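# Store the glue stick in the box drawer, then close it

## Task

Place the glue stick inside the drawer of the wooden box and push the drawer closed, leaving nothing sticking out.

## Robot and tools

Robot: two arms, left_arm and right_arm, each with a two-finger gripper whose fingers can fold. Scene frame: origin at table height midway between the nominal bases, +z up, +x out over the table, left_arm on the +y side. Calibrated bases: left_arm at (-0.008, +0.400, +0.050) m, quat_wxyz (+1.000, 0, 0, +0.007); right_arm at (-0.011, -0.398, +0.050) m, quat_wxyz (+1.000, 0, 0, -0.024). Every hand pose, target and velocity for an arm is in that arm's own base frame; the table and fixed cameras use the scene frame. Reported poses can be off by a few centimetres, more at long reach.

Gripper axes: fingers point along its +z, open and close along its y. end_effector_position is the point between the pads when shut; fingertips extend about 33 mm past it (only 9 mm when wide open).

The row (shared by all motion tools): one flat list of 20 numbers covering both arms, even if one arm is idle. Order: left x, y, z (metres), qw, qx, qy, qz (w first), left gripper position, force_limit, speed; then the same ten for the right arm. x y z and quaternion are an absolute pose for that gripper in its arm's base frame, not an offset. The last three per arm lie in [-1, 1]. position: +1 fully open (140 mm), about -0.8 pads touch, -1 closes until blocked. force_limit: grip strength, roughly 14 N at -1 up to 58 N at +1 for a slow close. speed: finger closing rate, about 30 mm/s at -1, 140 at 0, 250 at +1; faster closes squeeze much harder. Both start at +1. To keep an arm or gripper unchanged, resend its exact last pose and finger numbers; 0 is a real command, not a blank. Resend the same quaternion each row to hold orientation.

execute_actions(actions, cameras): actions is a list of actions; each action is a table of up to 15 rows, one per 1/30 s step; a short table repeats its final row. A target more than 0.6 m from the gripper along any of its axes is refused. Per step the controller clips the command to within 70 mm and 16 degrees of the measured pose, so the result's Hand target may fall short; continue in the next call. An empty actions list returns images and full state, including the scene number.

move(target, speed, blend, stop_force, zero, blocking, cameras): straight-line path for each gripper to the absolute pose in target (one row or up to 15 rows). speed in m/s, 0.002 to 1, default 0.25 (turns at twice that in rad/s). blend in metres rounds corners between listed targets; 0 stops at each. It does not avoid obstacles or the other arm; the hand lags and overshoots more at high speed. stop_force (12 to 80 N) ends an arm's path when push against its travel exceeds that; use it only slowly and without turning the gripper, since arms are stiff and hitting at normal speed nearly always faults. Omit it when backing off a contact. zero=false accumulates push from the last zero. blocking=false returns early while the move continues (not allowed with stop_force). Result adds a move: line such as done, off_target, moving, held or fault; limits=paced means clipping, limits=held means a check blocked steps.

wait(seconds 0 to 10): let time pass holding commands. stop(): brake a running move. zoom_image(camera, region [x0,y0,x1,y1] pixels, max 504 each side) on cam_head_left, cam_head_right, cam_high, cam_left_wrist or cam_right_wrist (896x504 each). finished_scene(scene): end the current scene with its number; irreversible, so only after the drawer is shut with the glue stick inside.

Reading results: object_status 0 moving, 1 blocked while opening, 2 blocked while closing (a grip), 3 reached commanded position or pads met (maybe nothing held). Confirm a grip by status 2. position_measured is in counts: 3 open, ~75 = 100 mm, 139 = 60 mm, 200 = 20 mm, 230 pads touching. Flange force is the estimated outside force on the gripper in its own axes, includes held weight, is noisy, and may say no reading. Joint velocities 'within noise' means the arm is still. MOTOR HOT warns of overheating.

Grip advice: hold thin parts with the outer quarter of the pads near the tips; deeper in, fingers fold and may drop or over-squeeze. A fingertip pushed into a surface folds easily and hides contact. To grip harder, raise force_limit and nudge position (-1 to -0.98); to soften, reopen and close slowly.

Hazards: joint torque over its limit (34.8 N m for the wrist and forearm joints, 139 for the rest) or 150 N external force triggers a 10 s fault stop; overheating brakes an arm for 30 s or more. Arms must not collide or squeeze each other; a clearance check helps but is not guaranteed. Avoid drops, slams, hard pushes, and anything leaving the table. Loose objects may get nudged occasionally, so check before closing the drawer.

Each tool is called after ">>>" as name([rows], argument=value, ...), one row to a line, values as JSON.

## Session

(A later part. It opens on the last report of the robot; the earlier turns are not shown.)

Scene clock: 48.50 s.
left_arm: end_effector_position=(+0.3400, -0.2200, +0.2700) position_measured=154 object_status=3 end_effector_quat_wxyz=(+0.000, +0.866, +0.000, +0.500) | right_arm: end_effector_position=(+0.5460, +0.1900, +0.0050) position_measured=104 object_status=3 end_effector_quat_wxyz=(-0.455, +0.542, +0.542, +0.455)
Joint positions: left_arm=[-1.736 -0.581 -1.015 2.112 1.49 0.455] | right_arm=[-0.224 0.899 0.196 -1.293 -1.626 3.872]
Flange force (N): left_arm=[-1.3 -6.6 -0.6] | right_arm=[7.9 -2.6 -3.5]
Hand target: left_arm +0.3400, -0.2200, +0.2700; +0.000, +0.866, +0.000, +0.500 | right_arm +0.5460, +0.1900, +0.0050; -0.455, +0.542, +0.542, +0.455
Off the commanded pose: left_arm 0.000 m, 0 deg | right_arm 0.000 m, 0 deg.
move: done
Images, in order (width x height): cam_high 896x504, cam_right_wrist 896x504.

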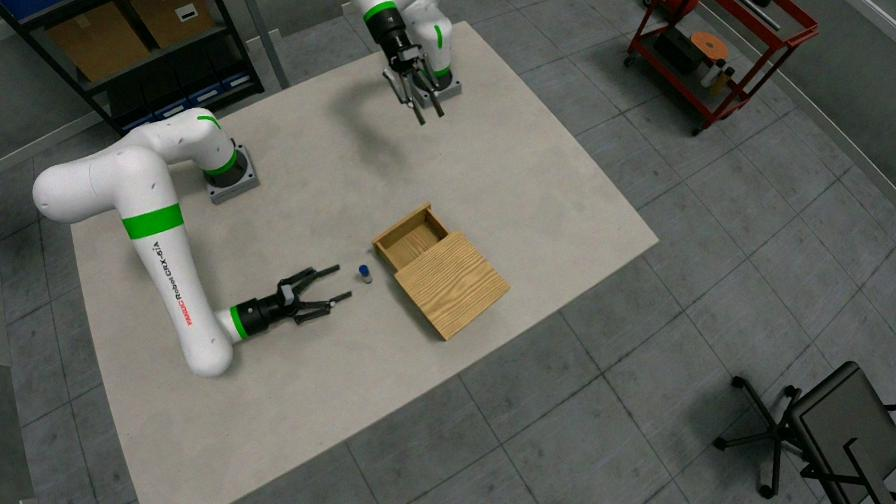

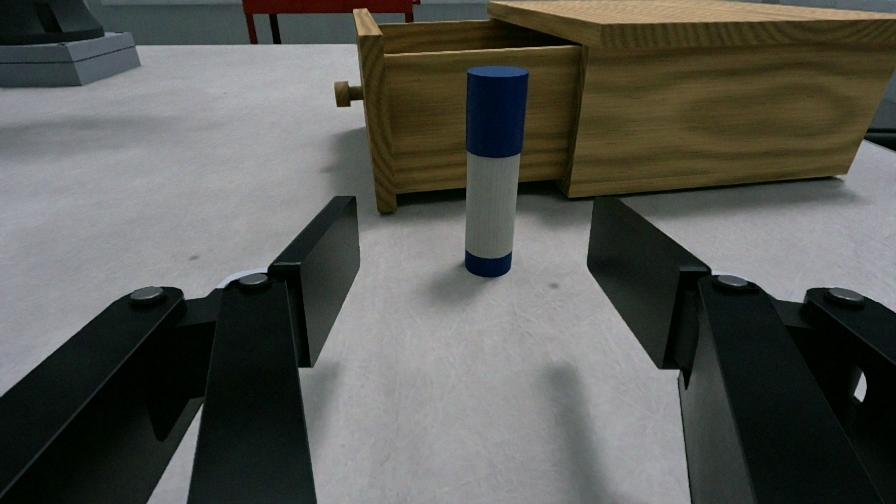

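>>> move(target=[0.34,-0.22,0.27,0,0.866,0,0.5,-0.2,0.2,-0.6,0.542,0.188,0.006,-0.3454,0.6460,0.5421,0.4116,0.2,1,1], speed=0.12, cameras=["cam_right_wrist","cam_high"])

>>> zoom_image(camera="cam_high", region=[260, 200, 480, 340])

Scene clock: 50.50 s.
left_arm: end_effector_position=(+0.3400, -0.2200, +0.2700) position_measured=154 object_status=3 end_effector_quat_wxyz=(+0.000, +0.866, +0.000, +0.500) | right_arm: end_effector_position=(+0.5420, +0.1880, +0.0060) position_measured=104 object_status=3 end_effector_quat_wxyz=(-0.345, +0.646, +0.542, +0.412)
Joint positions: left_arm=[-1.736 -0.581 -1.015 2.112 1.49 0.455] | right_arm=[-0.173 0.621 -0.045 -1.22 -1.305 3.761]
Flange force (N): left_arm=[-0.7 -6.8 0.3] | right_arm=[6.6 -2.0 -6.1]
Hand target: left_arm +0.3400, -0.2200, +0.2700; +0.000, +0.866, +0.000, +0.500 | right_arm +0.5420, +0.1880, +0.0060; -0.345, +0.646, +0.542, +0.412
Off the commanded pose: left_arm 0.000 m, 0 deg | right_arm 0.000 m, 0 deg.
move: done
Images, in order (width x height): cam_high 896x504, cam_right_wrist 896x504.

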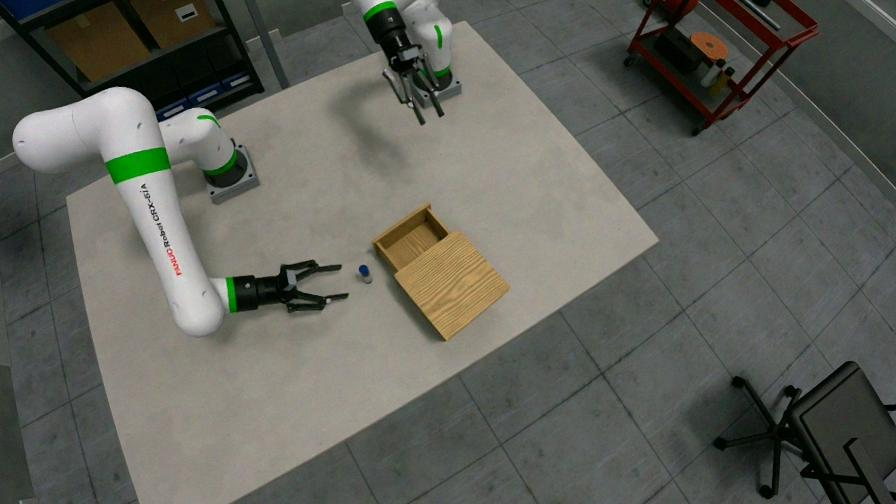

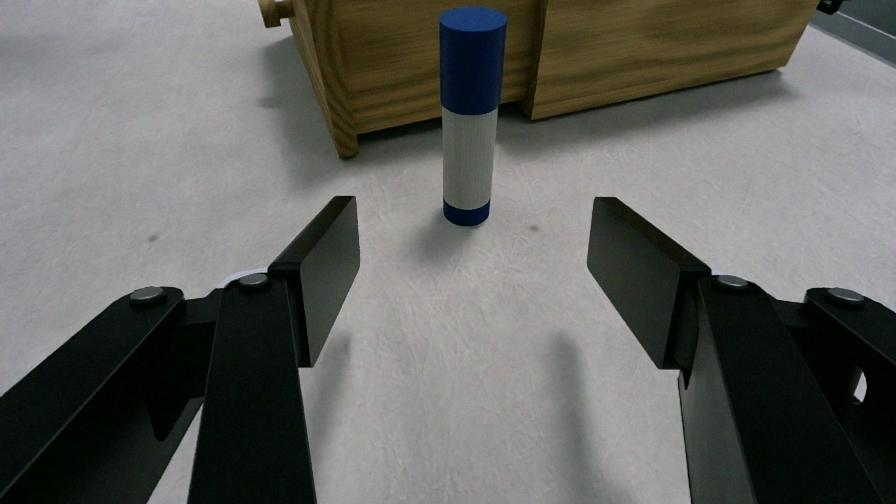

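Scaled by 2.291 from the camera's 896x504 image, which has a finer 1280x720 frame.

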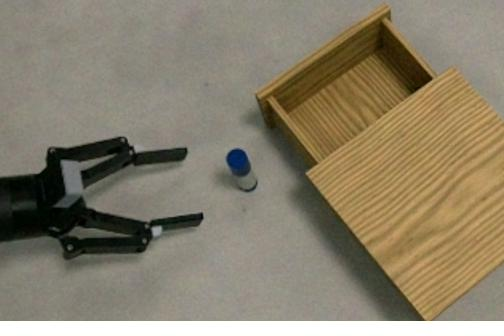

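>>> move(target=[0.34,-0.22,0.27,0,0.866,0,0.5,-0.2,0.2,-0.6,0.548,0.222,0.006,-0.3454,0.6460,0.5421,0.4116,0.2,1,1], speed=0.06, cameras=["cam_right_wrist","cam_high"])

>>> zoom_image(camera="cam_high", region=[260, 200, 480, 340])

Scene clock: 51.53 s.
left_arm: end_effector_position=(+0.3400, -0.2200, +0.2700) position_measured=154 object_status=3 end_effector_quat_wxyz=(+0.000, +0.866, +0.000, +0.500) | right_arm: end_effector_position=(+0.5479, +0.2220, +0.0060) position_measured=104 object_status=3 end_effector_quat_wxyz=(-0.345, +0.646, +0.542, +0.412)
Joint positions: left_arm=[-1.736 -0.581 -1.015 2.112 1.49 0.455] | right_arm=[-0.112 0.618 -0.048 -1.253 -1.261 3.743]
Flange force (N): left_arm=[-1.1 -6.3 -0.2] | right_arm=[6.2 -1.8 -5.8]
Hand target: left_arm +0.3400, -0.2200, +0.2700; +0.000, +0.866, +0.000, +0.500 | right_arm +0.5480, +0.2220, +0.0060; -0.345, +0.646, +0.542, +0.412
Off the commanded pose: left_arm 0.000 m, 0 deg | right_arm 0.000 m, 0 deg.
move: done
Images, in order (width x height): cam_high 896x504, cam_right_wrist 896x504.

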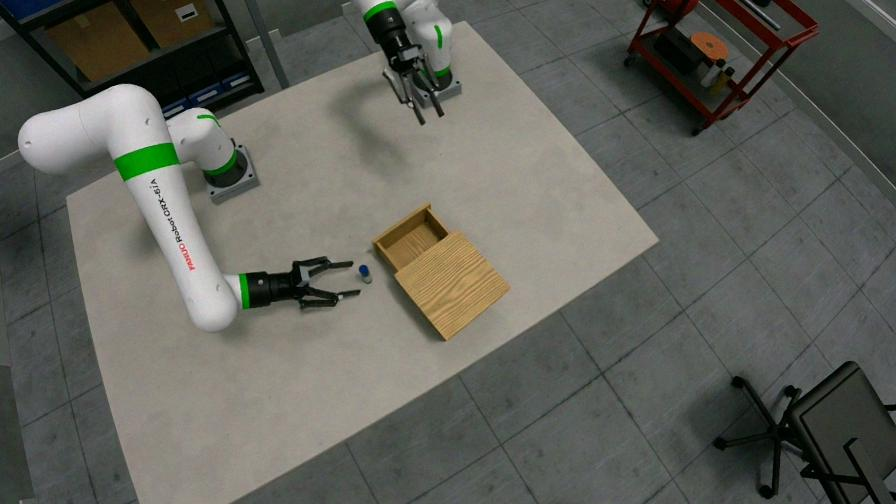

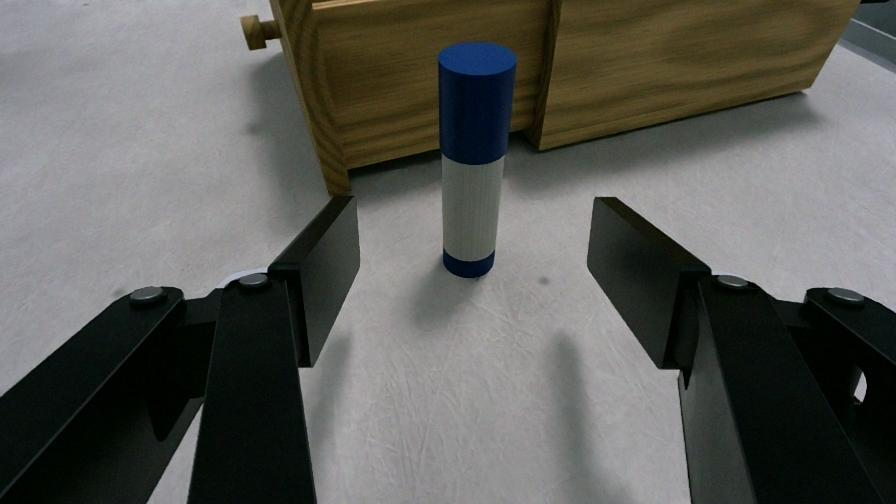

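Scaled by 2.291 from the camera's 896x504 image, which has a finer 1280x720 frame.

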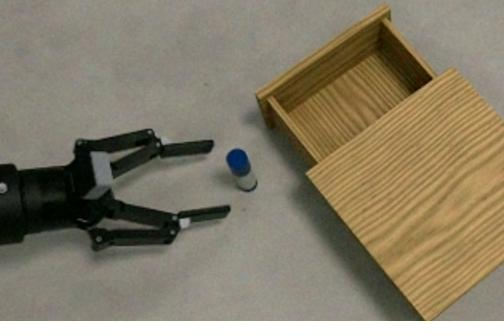

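>>> move(target=[0.34,-0.22,0.27,0,0.866,0,0.5,-0.2,0.2,-0.6,0.5525,0.2415,0.006,-0.3454,0.6460,0.5421,0.4116,0.2,1,1], speed=0.06, cameras=["cam_right_wrist","cam_high"])

>>> zoom_image(camera="cam_high", region=[260, 200, 480, 340])

Scene clock: 53.57 s.
left_arm: end_effector_position=(+0.3400, -0.2200, +0.2700) position_measured=154 object_status=3 end_effector_quat_wxyz=(+0.000, +0.866, +0.000, +0.500) | right_arm: end_effector_position=(+0.5525, +0.2415, +0.0060) position_measured=104 object_status=3 end_effector_quat_wxyz=(-0.345, +0.646, +0.542, +0.412)
Joint positions: left_arm=[-1.736 -0.581 -1.015 2.112 1.49 0.455] | right_arm=[-0.077 0.619 -0.043 -1.271 -1.235 3.731]
Flange force (N): left_arm=[-1.1 -6.6 0.0] | right_arm=[6.4 -2.0 -6.1]
Hand target: left_arm +0.3400, -0.2200, +0.2700; +0.000, +0.866, +0.000, +0.500 | right_arm +0.5525, +0.2415, +0.0060; -0.345, +0.646, +0.542, +0.412
Off the commanded pose: left_arm 0.000 m, 0 deg | right_arm 0.000 m, 0 deg.
move: done
Images, in order (width x height): cam_high 896x504, cam_right_wrist 896x504.

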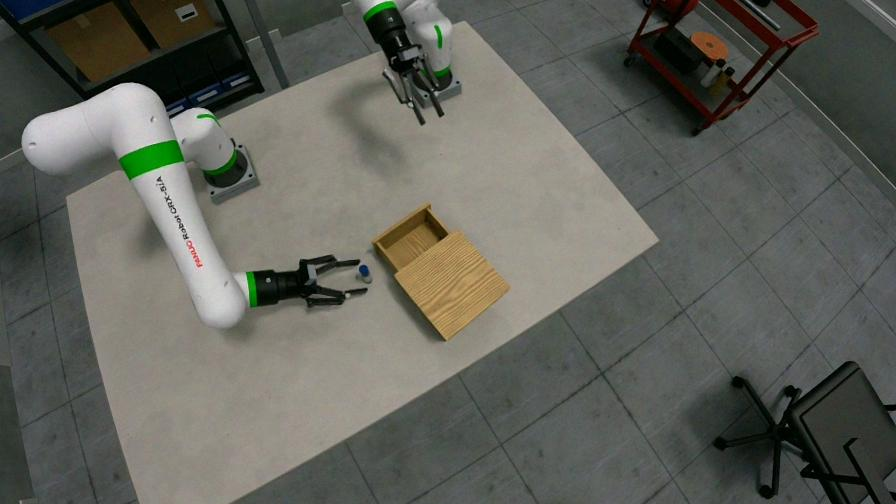

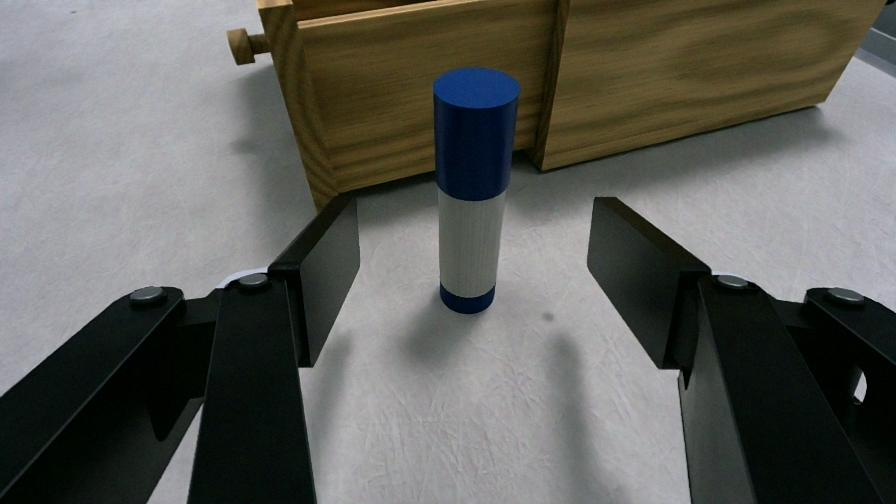

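Scaled by 2.291 from the camera's 896x504 image, which has a finer 1280x720 frame.

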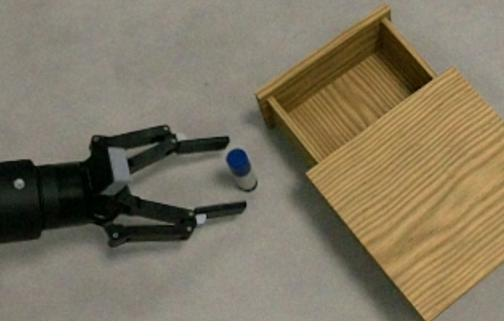

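>>> move(target=[0.34,-0.22,0.27,0,0.866,0,0.5,-0.2,0.2,-0.6,0.5505,0.2485,0.006,-0.3454,0.6460,0.5421,0.4116,0.2,1,1], speed=0.06)

>>> move(target=[0.34,-0.22,0.27,0,0.866,0,0.5,-0.2,0.2,-0.6,0.5505,0.2485,0.006,-0.3454,0.6460,0.5421,0.4116,-1,-0.1,-1], speed=0.06)

>>> wait(seconds=1.5, cameras=["cam_right_wrist","cam_high"])

>>> zoom_image(camera="cam_high", region=[260, 200, 480, 340])

Scene clock: 54.53 s.
left_arm: end_effector_position=(+0.3400, -0.2200, +0.2700) position_measured=154 object_status=3 end_effector_quat_wxyz=(+0.000, +0.866, +0.000, +0.500) | right_arm: end_effector_position=(+0.5505, +0.2485, +0.0060) position_measured=104 object_status=3 end_effector_quat_wxyz=(-0.345, +0.646, +0.542, +0.412)
Joint positions: left_arm=[-1.736 -0.581 -1.015 2.112 1.49 0.455] | right_arm=[-0.065 0.615 -0.051 -1.278 -1.225 3.731]
Flange force (N): left_arm=[-1.3 -6.7 -0.5] | right_arm=[6.5 -1.8 -6.5]
Hand target: left_arm +0.3400, -0.2200, +0.2700; +0.000, +0.866, +0.000, +0.500 | right_arm +0.5505, +0.2485, +0.0060; -0.345, +0.646, +0.542, +0.412
Off the commanded pose: left_arm 0.000 m, 0 deg | right_arm 0.000 m, 0 deg.
move: done

Scene clock: 56.73 s.
left_arm: end_effector_position=(+0.3400, -0.2200, +0.2700) position_measured=154 object_status=3 end_effector_quat_wxyz=(+0.000, +0.866, +0.000, +0.500) | right_arm: end_effector_position=(+0.5505, +0.2485, +0.0060) position_measured=196 object_status=0 end_effector_quat_wxyz=(-0.345, +0.646, +0.542, +0.412)
Joint positions: left_arm=[-1.736 -0.581 -1.015 2.112 1.49 0.455] | right_arm=[-0.065 0.615 -0.051 -1.278 -1.225 3.731]
Flange force (N): left_arm=[-1.0 -6.3 0.2] | right_arm=[7.7 -2.3 -6.9]
Hand target: left_arm +0.3400, -0.2200, +0.2700; +0.000, +0.866, +0.000, +0.500 | right_arm +0.5505, +0.2485, +0.0060; -0.345, +0.646, +0.542, +0.412
Off the commanded pose: left_arm 0.000 m, 0 deg | right_arm 0.000 m, 0 deg.
move: done

Scene clock: 58.23 s.
left_arm: end_effector_position=(+0.3400, -0.2200, +0.2700) position_measured=154 object_status=3 end_effector_quat_wxyz=(+0.000, +0.866, +0.000, +0.500) | right_arm: end_effector_position=(+0.5505, +0.2485, +0.0060) position_measured=196 object_status=2 end_effector_quat_wxyz=(-0.345, +0.646, +0.542, +0.412)
Joint positions: left_arm=[-1.736 -0.581 -1.015 2.112 1.49 0.455] | right_arm=[-0.065 0.615 -0.051 -1.278 -1.225 3.731]
Flange force (N): left_arm=[-1.0 -6.4 0.2] | right_arm=[7.9 -2.4 -7.4]
Hand target: left_arm +0.3400, -0.2200, +0.2700; +0.000, +0.866, +0.000, +0.500 | right_arm +0.5505, +0.2485, +0.0060; -0.345, +0.646, +0.542, +0.412
Tool commands: left_gripper/position=-0.2 left_gripper/force_limit=+0.2 left_gripper/speed=-0.6 right_gripper/position=-1.0 right_gripper/force_limit=-0.1 right_gripper/speed=-1.0
Off the commanded pose: left_arm 0.000 m, 0 deg | right_arm 0.000 m, 0 deg.
wait: 1.50 s; at rest by 0.17 s
Images, in order (width x height): cam_high 896x504, cam_right_wrist 896x504.

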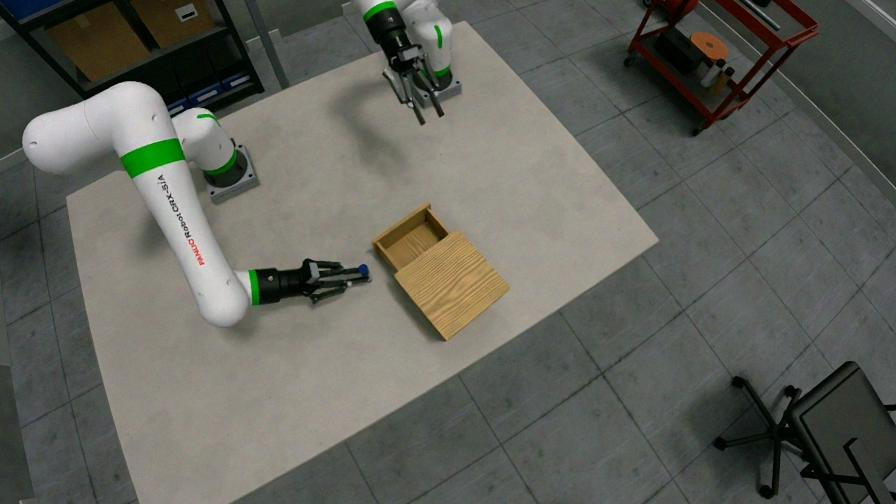

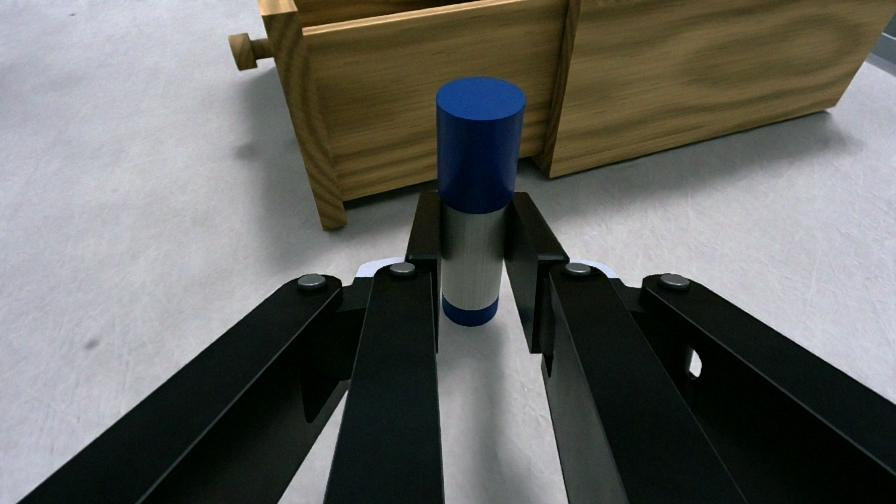

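Scaled by 2.291 from the camera's 896x504 image, which has a finer 1280x720 frame.

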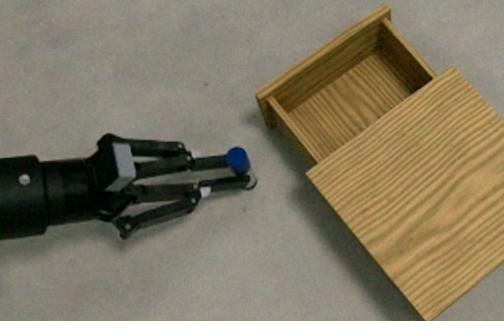

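>>> move([
  [0.34,-0.20,0.27,0,0.866,0,0.5,-0.2,0.2,-0.6,0.5505,0.2485,0.12,-0.3454,0.6460,0.5421,0.4116,-1,-0.1,-1],
  [0.33,-0.13,0.27,0,0.866,0,0.5,-0.2,0.2,-0.6,0.53,0.32,0.22,-0.1228,0.6964,0.6964,0.1228,-1,-0.1,-1],
  [0.33,-0.12,0.27,0,0.866,0,0.5,-0.2,0.2,-0.6,0.516,0.44,0.17,0.1653,0.6302,0.7457,-0.1397,-1,-0.1,-1],
], speed=[0.1,0.2,0.2], blend=0.03, cameras=["all"])

Scene clock: 64.70 s.
left_arm: end_effector_position=(+0.3300, -0.1200, +0.2700) position_measured=154 object_status=3 end_effector_quat_wxyz=(+0.000, +0.866, +0.000, +0.500) | right_arm: end_effector_position=(+0.5159, +0.4401, +0.1700) position_measured=196 object_status=2 end_effector_quat_wxyz=(+0.165, +0.630, +0.746, -0.140)
Joint positions: left_arm=[-2.077 -1.004 -1.146 2.203 1.923 0.397] | right_arm=[1.039 0.933 0.993 0.298 -1.957 2.338]
Flange force (N): no reading
Hand target: left_arm +0.3300, -0.1200, +0.2700; +0.000, +0.866, +0.000, +0.500 | right_arm +0.5160, +0.4400, +0.1700; +0.165, +0.630, +0.746, -0.140
Off the commanded pose: left_arm 0.000 m, 0 deg | right_arm 0.000 m, 0 deg.
move: done

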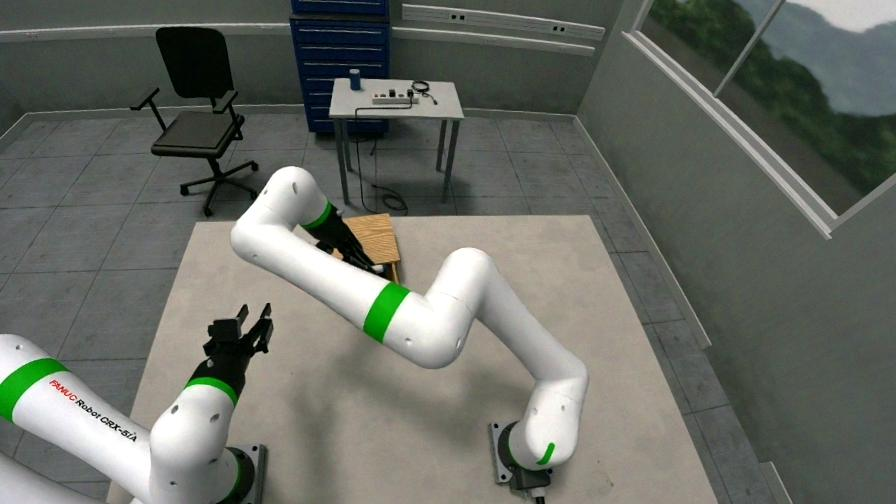

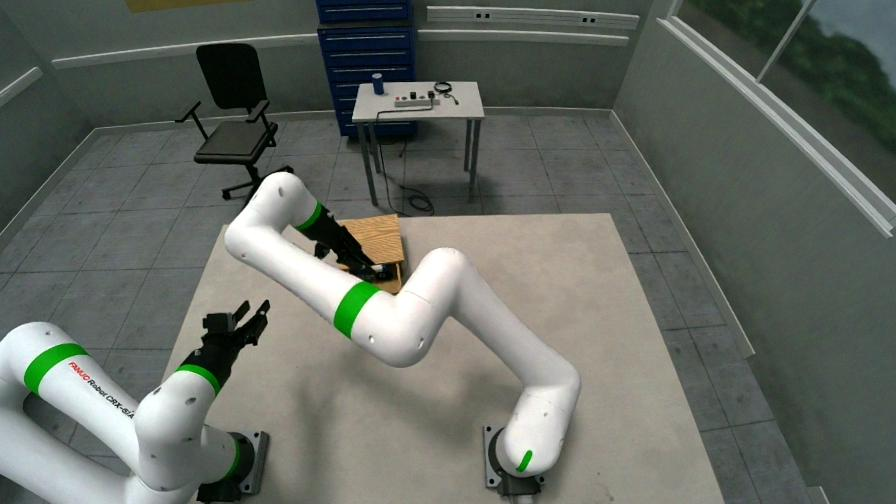

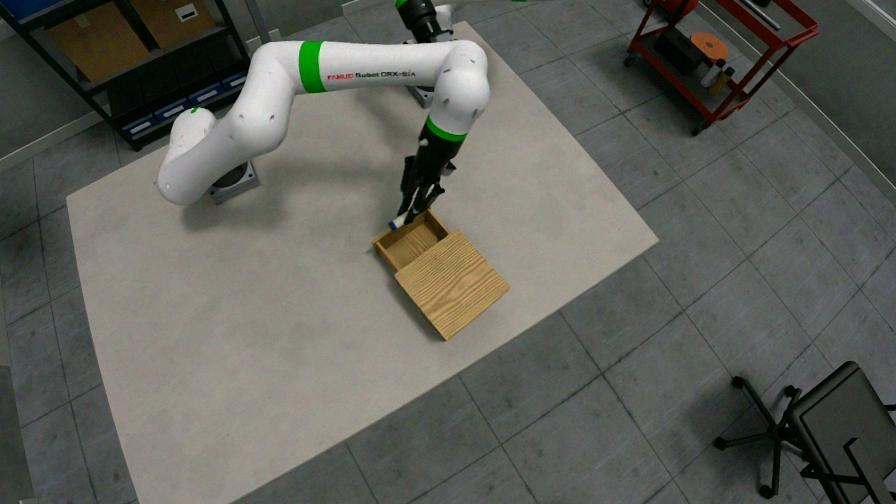

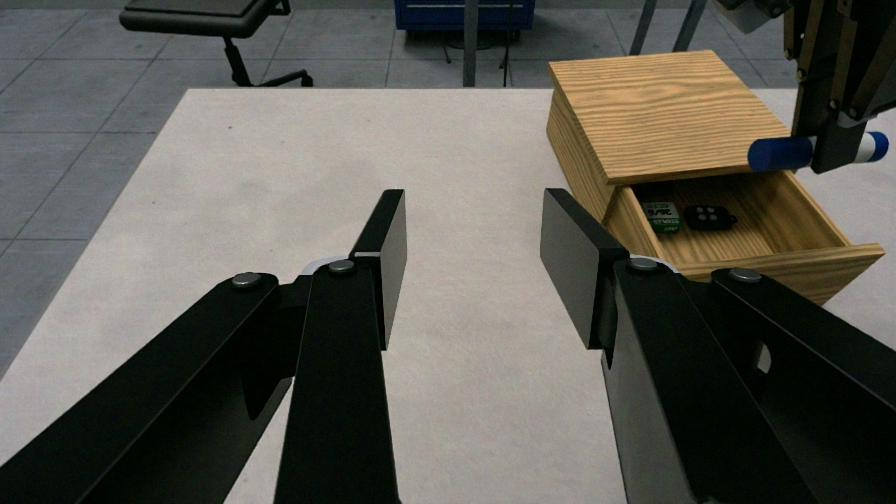

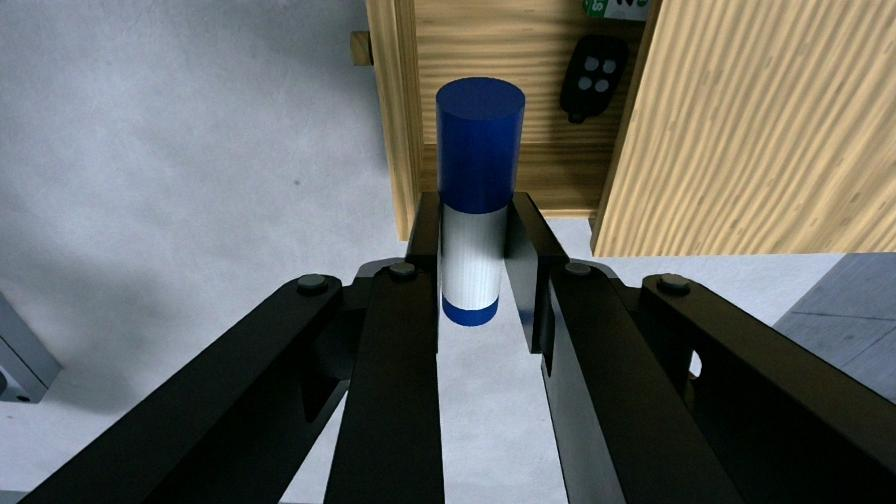

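>>> move([
  [0.33,-0.12,0.27,0,0.866,0,0.5,-0.2,0.2,-0.6,0.531,0.422,0.15,0.1653,0.6302,0.7457,-0.1397,-1,-0.1,-1],
  [0.33,-0.12,0.27,0,0.866,0,0.5,-0.2,0.2,-0.6,0.531,0.422,0.05,0.1653,0.6302,0.7457,-0.1397,-1,-0.1,-1],
], speed=0.1, blend=0.005, cameras=["cam_left_wrist","cam_right_wrist","cam_high"])

>>> zoom_image(camera="cam_left_wrist", region=[540, 20, 896, 320])

Scene clock: 68.93 s.
left_arm: end_effector_position=(+0.3300, -0.1200, +0.2700) position_measured=154 object_status=3 end_effector_quat_wxyz=(+0.000, +0.866, +0.000, +0.500) | right_arm: end_effector_position=(+0.5310, +0.4220, +0.0500) position_measured=196 object_status=2 end_effector_quat_wxyz=(+0.165, +0.630, +0.746, -0.140)
Joint positions: left_arm=[-2.077 -1.004 -1.146 2.203 1.923 0.397] | right_arm=[1.01 0.916 0.687 0.287 -1.673 2.281]
Flange force (N): left_arm=no reading | right_arm=[-7.0 -4.0 -1.2]
Hand target: left_arm +0.3300, -0.1200, +0.2700; +0.000, +0.866, +0.000, +0.500 | right_arm +0.5310, +0.4220, +0.0500; +0.165, +0.630, +0.746, -0.140
Off the commanded pose: left_arm 0.000 m, 0 deg | right_arm 0.000 m, 0 deg.
move: done
Images, in order (width x height): cam_high 896x504, cam_left_wrist 896x504, cam_right_wrist 896x504.

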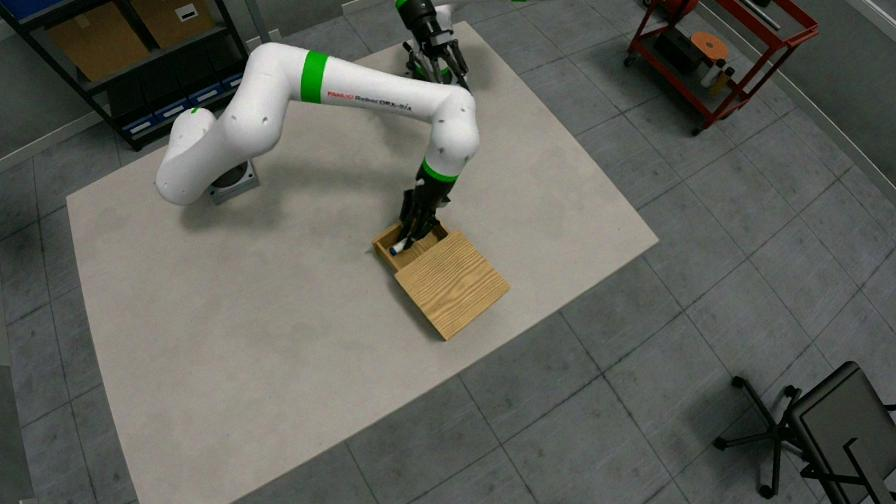

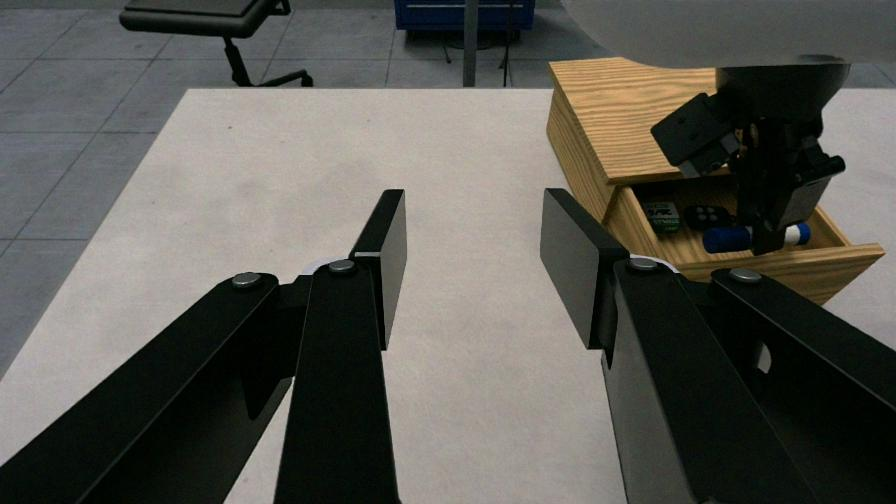

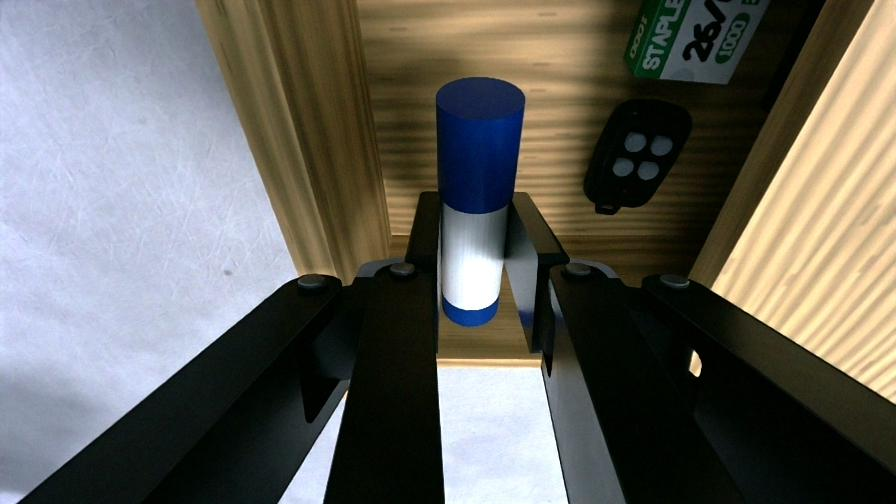

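Scaled by 1.416 from the camera's 896x504 image, which has a finer 1280x720 frame.

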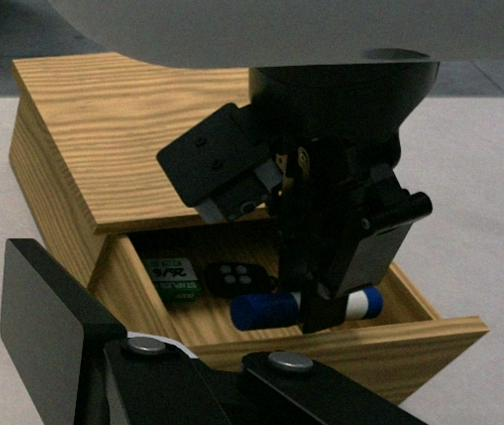

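>>> move(target=[0.33,-0.12,0.27,0,0.866,0,0.5,-0.2,0.2,-0.6,0.531,0.422,0.003,0.1653,0.6302,0.7457,-0.1397,-1,-0.1,-1], speed=0.04, stop_force=12, cameras=["cam_left_wrist","cam_right_wrist"])

>>> zoom_image(camera="cam_left_wrist", region=[640, 120, 896, 320])

Scene clock: 71.33 s.
left_arm: end_effector_position=(+0.3300, -0.1200, +0.2700) position_measured=154 object_status=3 end_effector_quat_wxyz=(+0.000, +0.866, +0.000, +0.500) | right_arm: end_effector_position=(+0.5310, +0.4220, +0.0043) position_measured=196 object_status=2 end_effector_quat_wxyz=(+0.165, +0.630, +0.746, -0.140)
Joint positions: left_arm=[-2.077 -1.004 -1.146 2.203 1.923 0.397] | right_arm=[1.01 0.944 0.629 0.285 -1.59 2.257]
Flange force (N): left_arm=no reading | right_arm=[-11.7 -5.8 -10.1]
Hand target: left_arm +0.3300, -0.1200, +0.2700; +0.000, +0.866, +0.000, +0.500 | right_arm +0.5310, +0.4220, +0.0043; +0.165, +0.630, +0.746, -0.140
Off the commanded pose: left_arm 0.000 m, 0 deg | right_arm 0.001 m, 0 deg.
move: contact (right_arm)
Images, in order (width x height): cam_left_wrist 896x504, cam_right_wrist 896x504.

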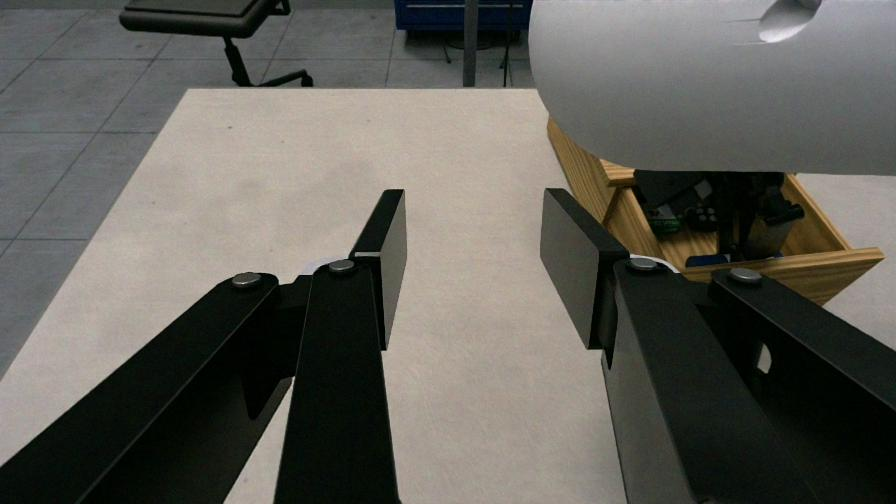

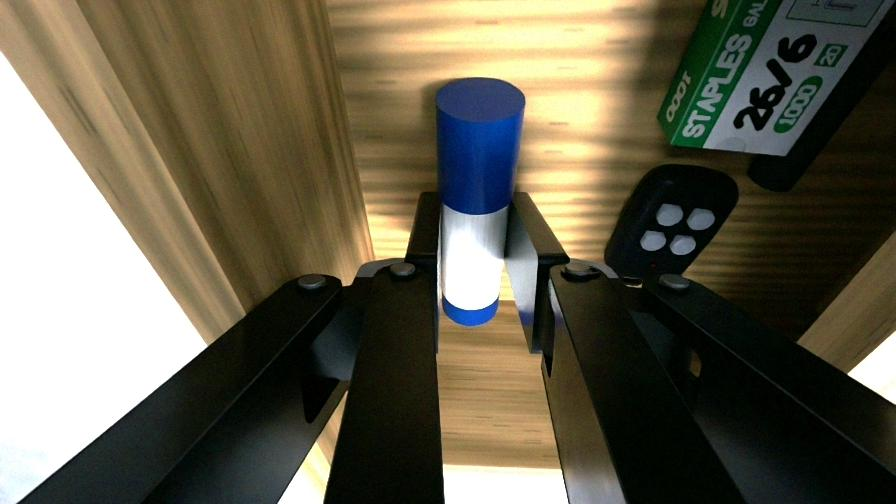

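Scaled by 1.969 from the camera's 896x504 image, which has a finer 1280x720 frame.

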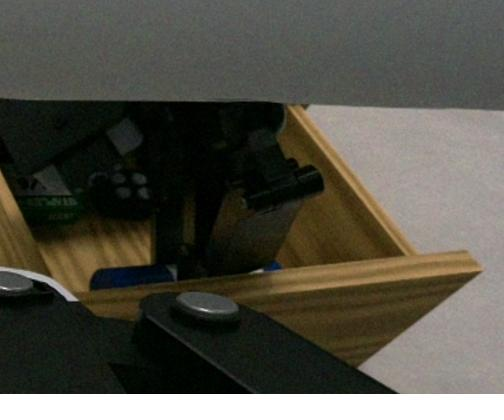

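>>> move(target=[0.33,-0.12,0.27,0,0.866,0,0.5,-0.2,0.2,-0.6,0.531,0.422,0.0065,0.1653,0.6302,0.7457,-0.1397,-1,-0.1,-1], speed=0.04)

>>> execute_actions([
  [[0.33,-0.12,0.27,0,0.866,0,0.5,-0.2,0.2,-0.6,0.531,0.422,0.0065,0.1653,0.6302,0.7457,-0.1397,-0.4,-0.1,-1]],
  [[0.33,-0.12,0.27,0,0.866,0,0.5,-0.2,0.2,-0.6,0.531,0.422,0.0065,0.1653,0.6302,0.7457,-0.1397,-0.4,-0.1,-1]],
], cameras=["cam_left_wrist","cam_right_wrist"])

Scene clock: 72.30 s.
left_arm: end_effector_position=(+0.3300, -0.1200, +0.2700) position_measured=154 object_status=3 end_effector_quat_wxyz=(+0.000, +0.866, +0.000, +0.500) | right_arm: end_effector_position=(+0.5310, +0.4220, +0.0065) position_measured=196 object_status=2 end_effector_quat_wxyz=(+0.165, +0.630, +0.746, -0.140)
Joint positions: left_arm=[-2.077 -1.004 -1.146 2.203 1.923 0.397] | right_arm=[1.01 0.942 0.632 0.285 -1.594 2.258]
Flange force (N): left_arm=no reading | right_arm=[-8.2 0.6 -2.3]
Hand target: left_arm +0.3300, -0.1200, +0.2700; +0.000, +0.866, +0.000, +0.500 | right_arm +0.5310, +0.4220, +0.0065; +0.165, +0.630, +0.746, -0.140
Off the commanded pose: left_arm 0.000 m, 0 deg | right_arm 0.000 m, 0 deg.
move: done

Scene clock: 73.50 s.
left_arm: end_effector_position=(+0.3300, -0.1200, +0.2700) position_measured=154 object_status=3 end_effector_quat_wxyz=(+0.000, +0.866, +0.000, +0.500) | right_arm: end_effector_position=(+0.5310, +0.4220, +0.0065) position_measured=179 object_status=3 end_effector_quat_wxyz=(+0.165, +0.630, +0.746, -0.140)
Joint positions: left_arm=[-2.077 -1.004 -1.146 2.203 1.923 0.397] | right_arm=[1.01 0.942 0.632 0.285 -1.594 2.258]
Flange force (N): left_arm=no reading | right_arm=[-7.3 -1.6 -1.5]
Flange force at the end of the 1st action (N): left_arm=no reading | right_arm=[-7.3 -2.0 -1.2]
Hand target: left_arm +0.3300, -0.1200, +0.2700; +0.000, +0.866, +0.000, +0.500 | right_arm +0.5310, +0.4220, +0.0065; +0.165, +0.630, +0.746, -0.140
Off the commanded pose: left_arm 0.000 m, 0 deg | right_arm 0.000 m, 0 deg.
Images, in order (width x height): cam_left_wrist 896x504, cam_right_wrist 896x504.

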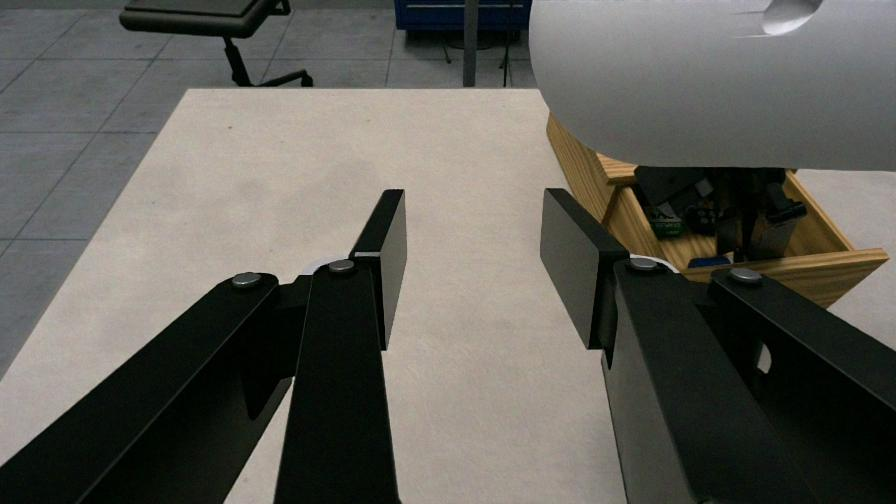

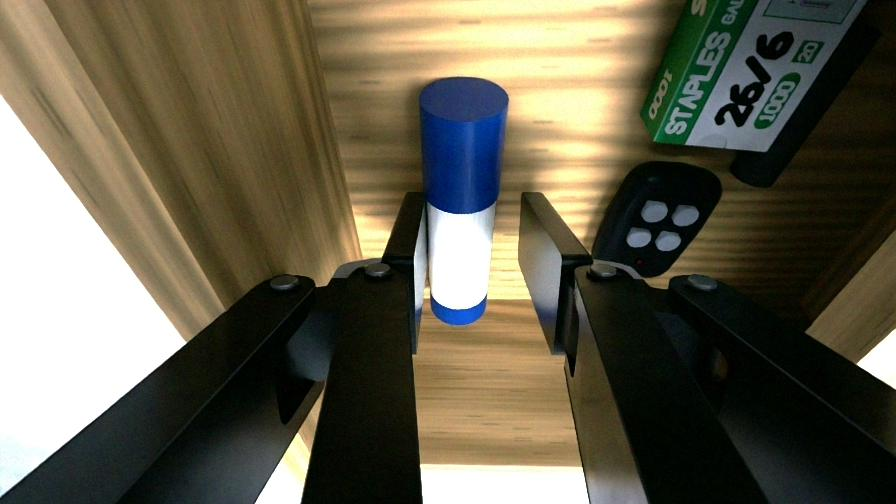

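>>> move([
  [0.33,-0.12,0.27,0,0.866,0,0.5,-0.2,0.2,-0.6,0.528,0.4215,0.0065,0.1653,0.6302,0.7457,-0.1397,-0.33,-0.1,-1],
  [0.33,-0.12,0.27,0,0.866,0,0.5,-0.2,0.2,-0.6,0.528,0.4215,0.03,0.1653,0.6302,0.7457,-0.1397,-0.33,-0.1,-1],
  [0.33,-0.12,0.27,0,0.866,0,0.5,-0.2,0.2,-0.6,0.528,0.4215,0.16,0.1653,0.6302,0.7457,-0.1397,-0.33,-0.1,-1],
], speed=[0.03,0.06,0.15], blend=[0,0.01,0], cameras=["cam_left_wrist","cam_right_wrist"])

Scene clock: 75.90 s.
left_arm: end_effector_position=(+0.3300, -0.1200, +0.2700) position_measured=154 object_status=3 end_effector_quat_wxyz=(+0.000, +0.866, +0.000, +0.500) | right_arm: end_effector_position=(+0.5280, +0.4215, +0.1600) position_measured=171 object_status=3 end_effector_quat_wxyz=(+0.165, +0.630, +0.746, -0.140)
Joint positions: left_arm=[-2.077 -1.004 -1.146 2.203 1.923 0.397] | right_arm=[1.012 0.897 0.905 0.301 -1.9 2.349]
Flange force (N): no reading
Hand target: left_arm +0.3300, -0.1200, +0.2700; +0.000, +0.866, +0.000, +0.500 | right_arm +0.5280, +0.4215, +0.1600; +0.165, +0.630, +0.746, -0.140
Off the commanded pose: left_arm 0.000 m, 0 deg | right_arm 0.000 m, 0 deg.
move: done
Images, in order (width x height): cam_left_wrist 896x504, cam_right_wrist 896x504.

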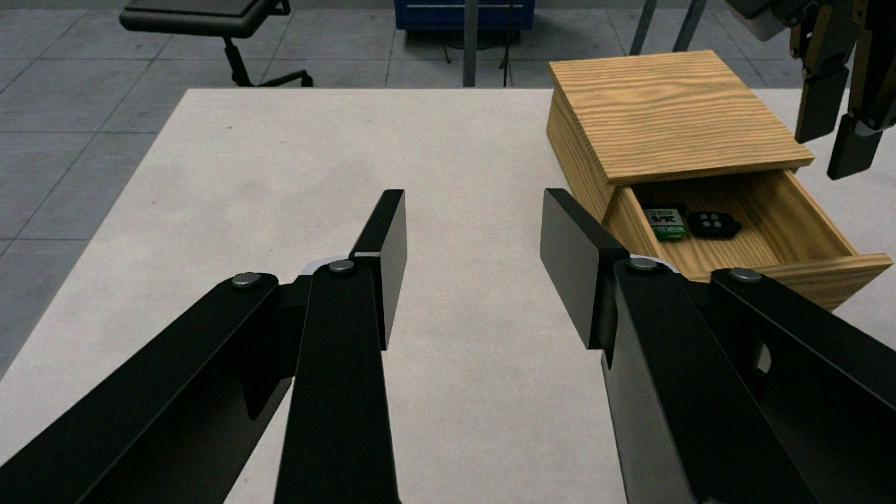

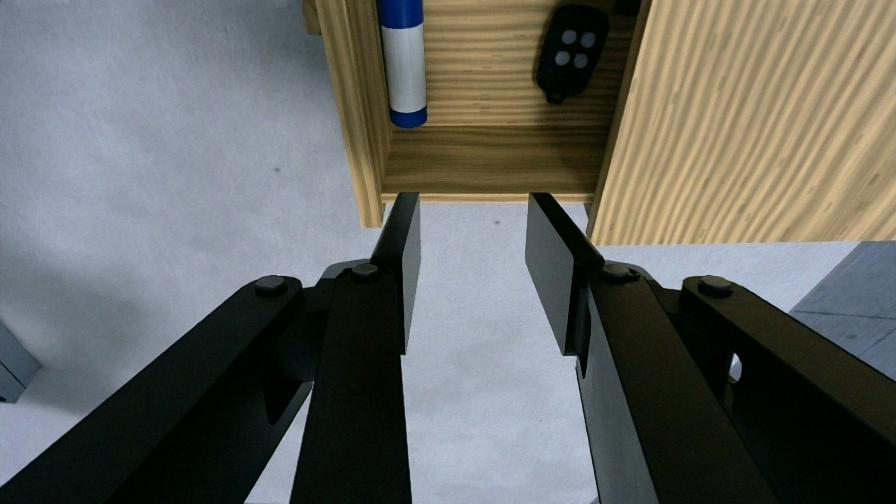

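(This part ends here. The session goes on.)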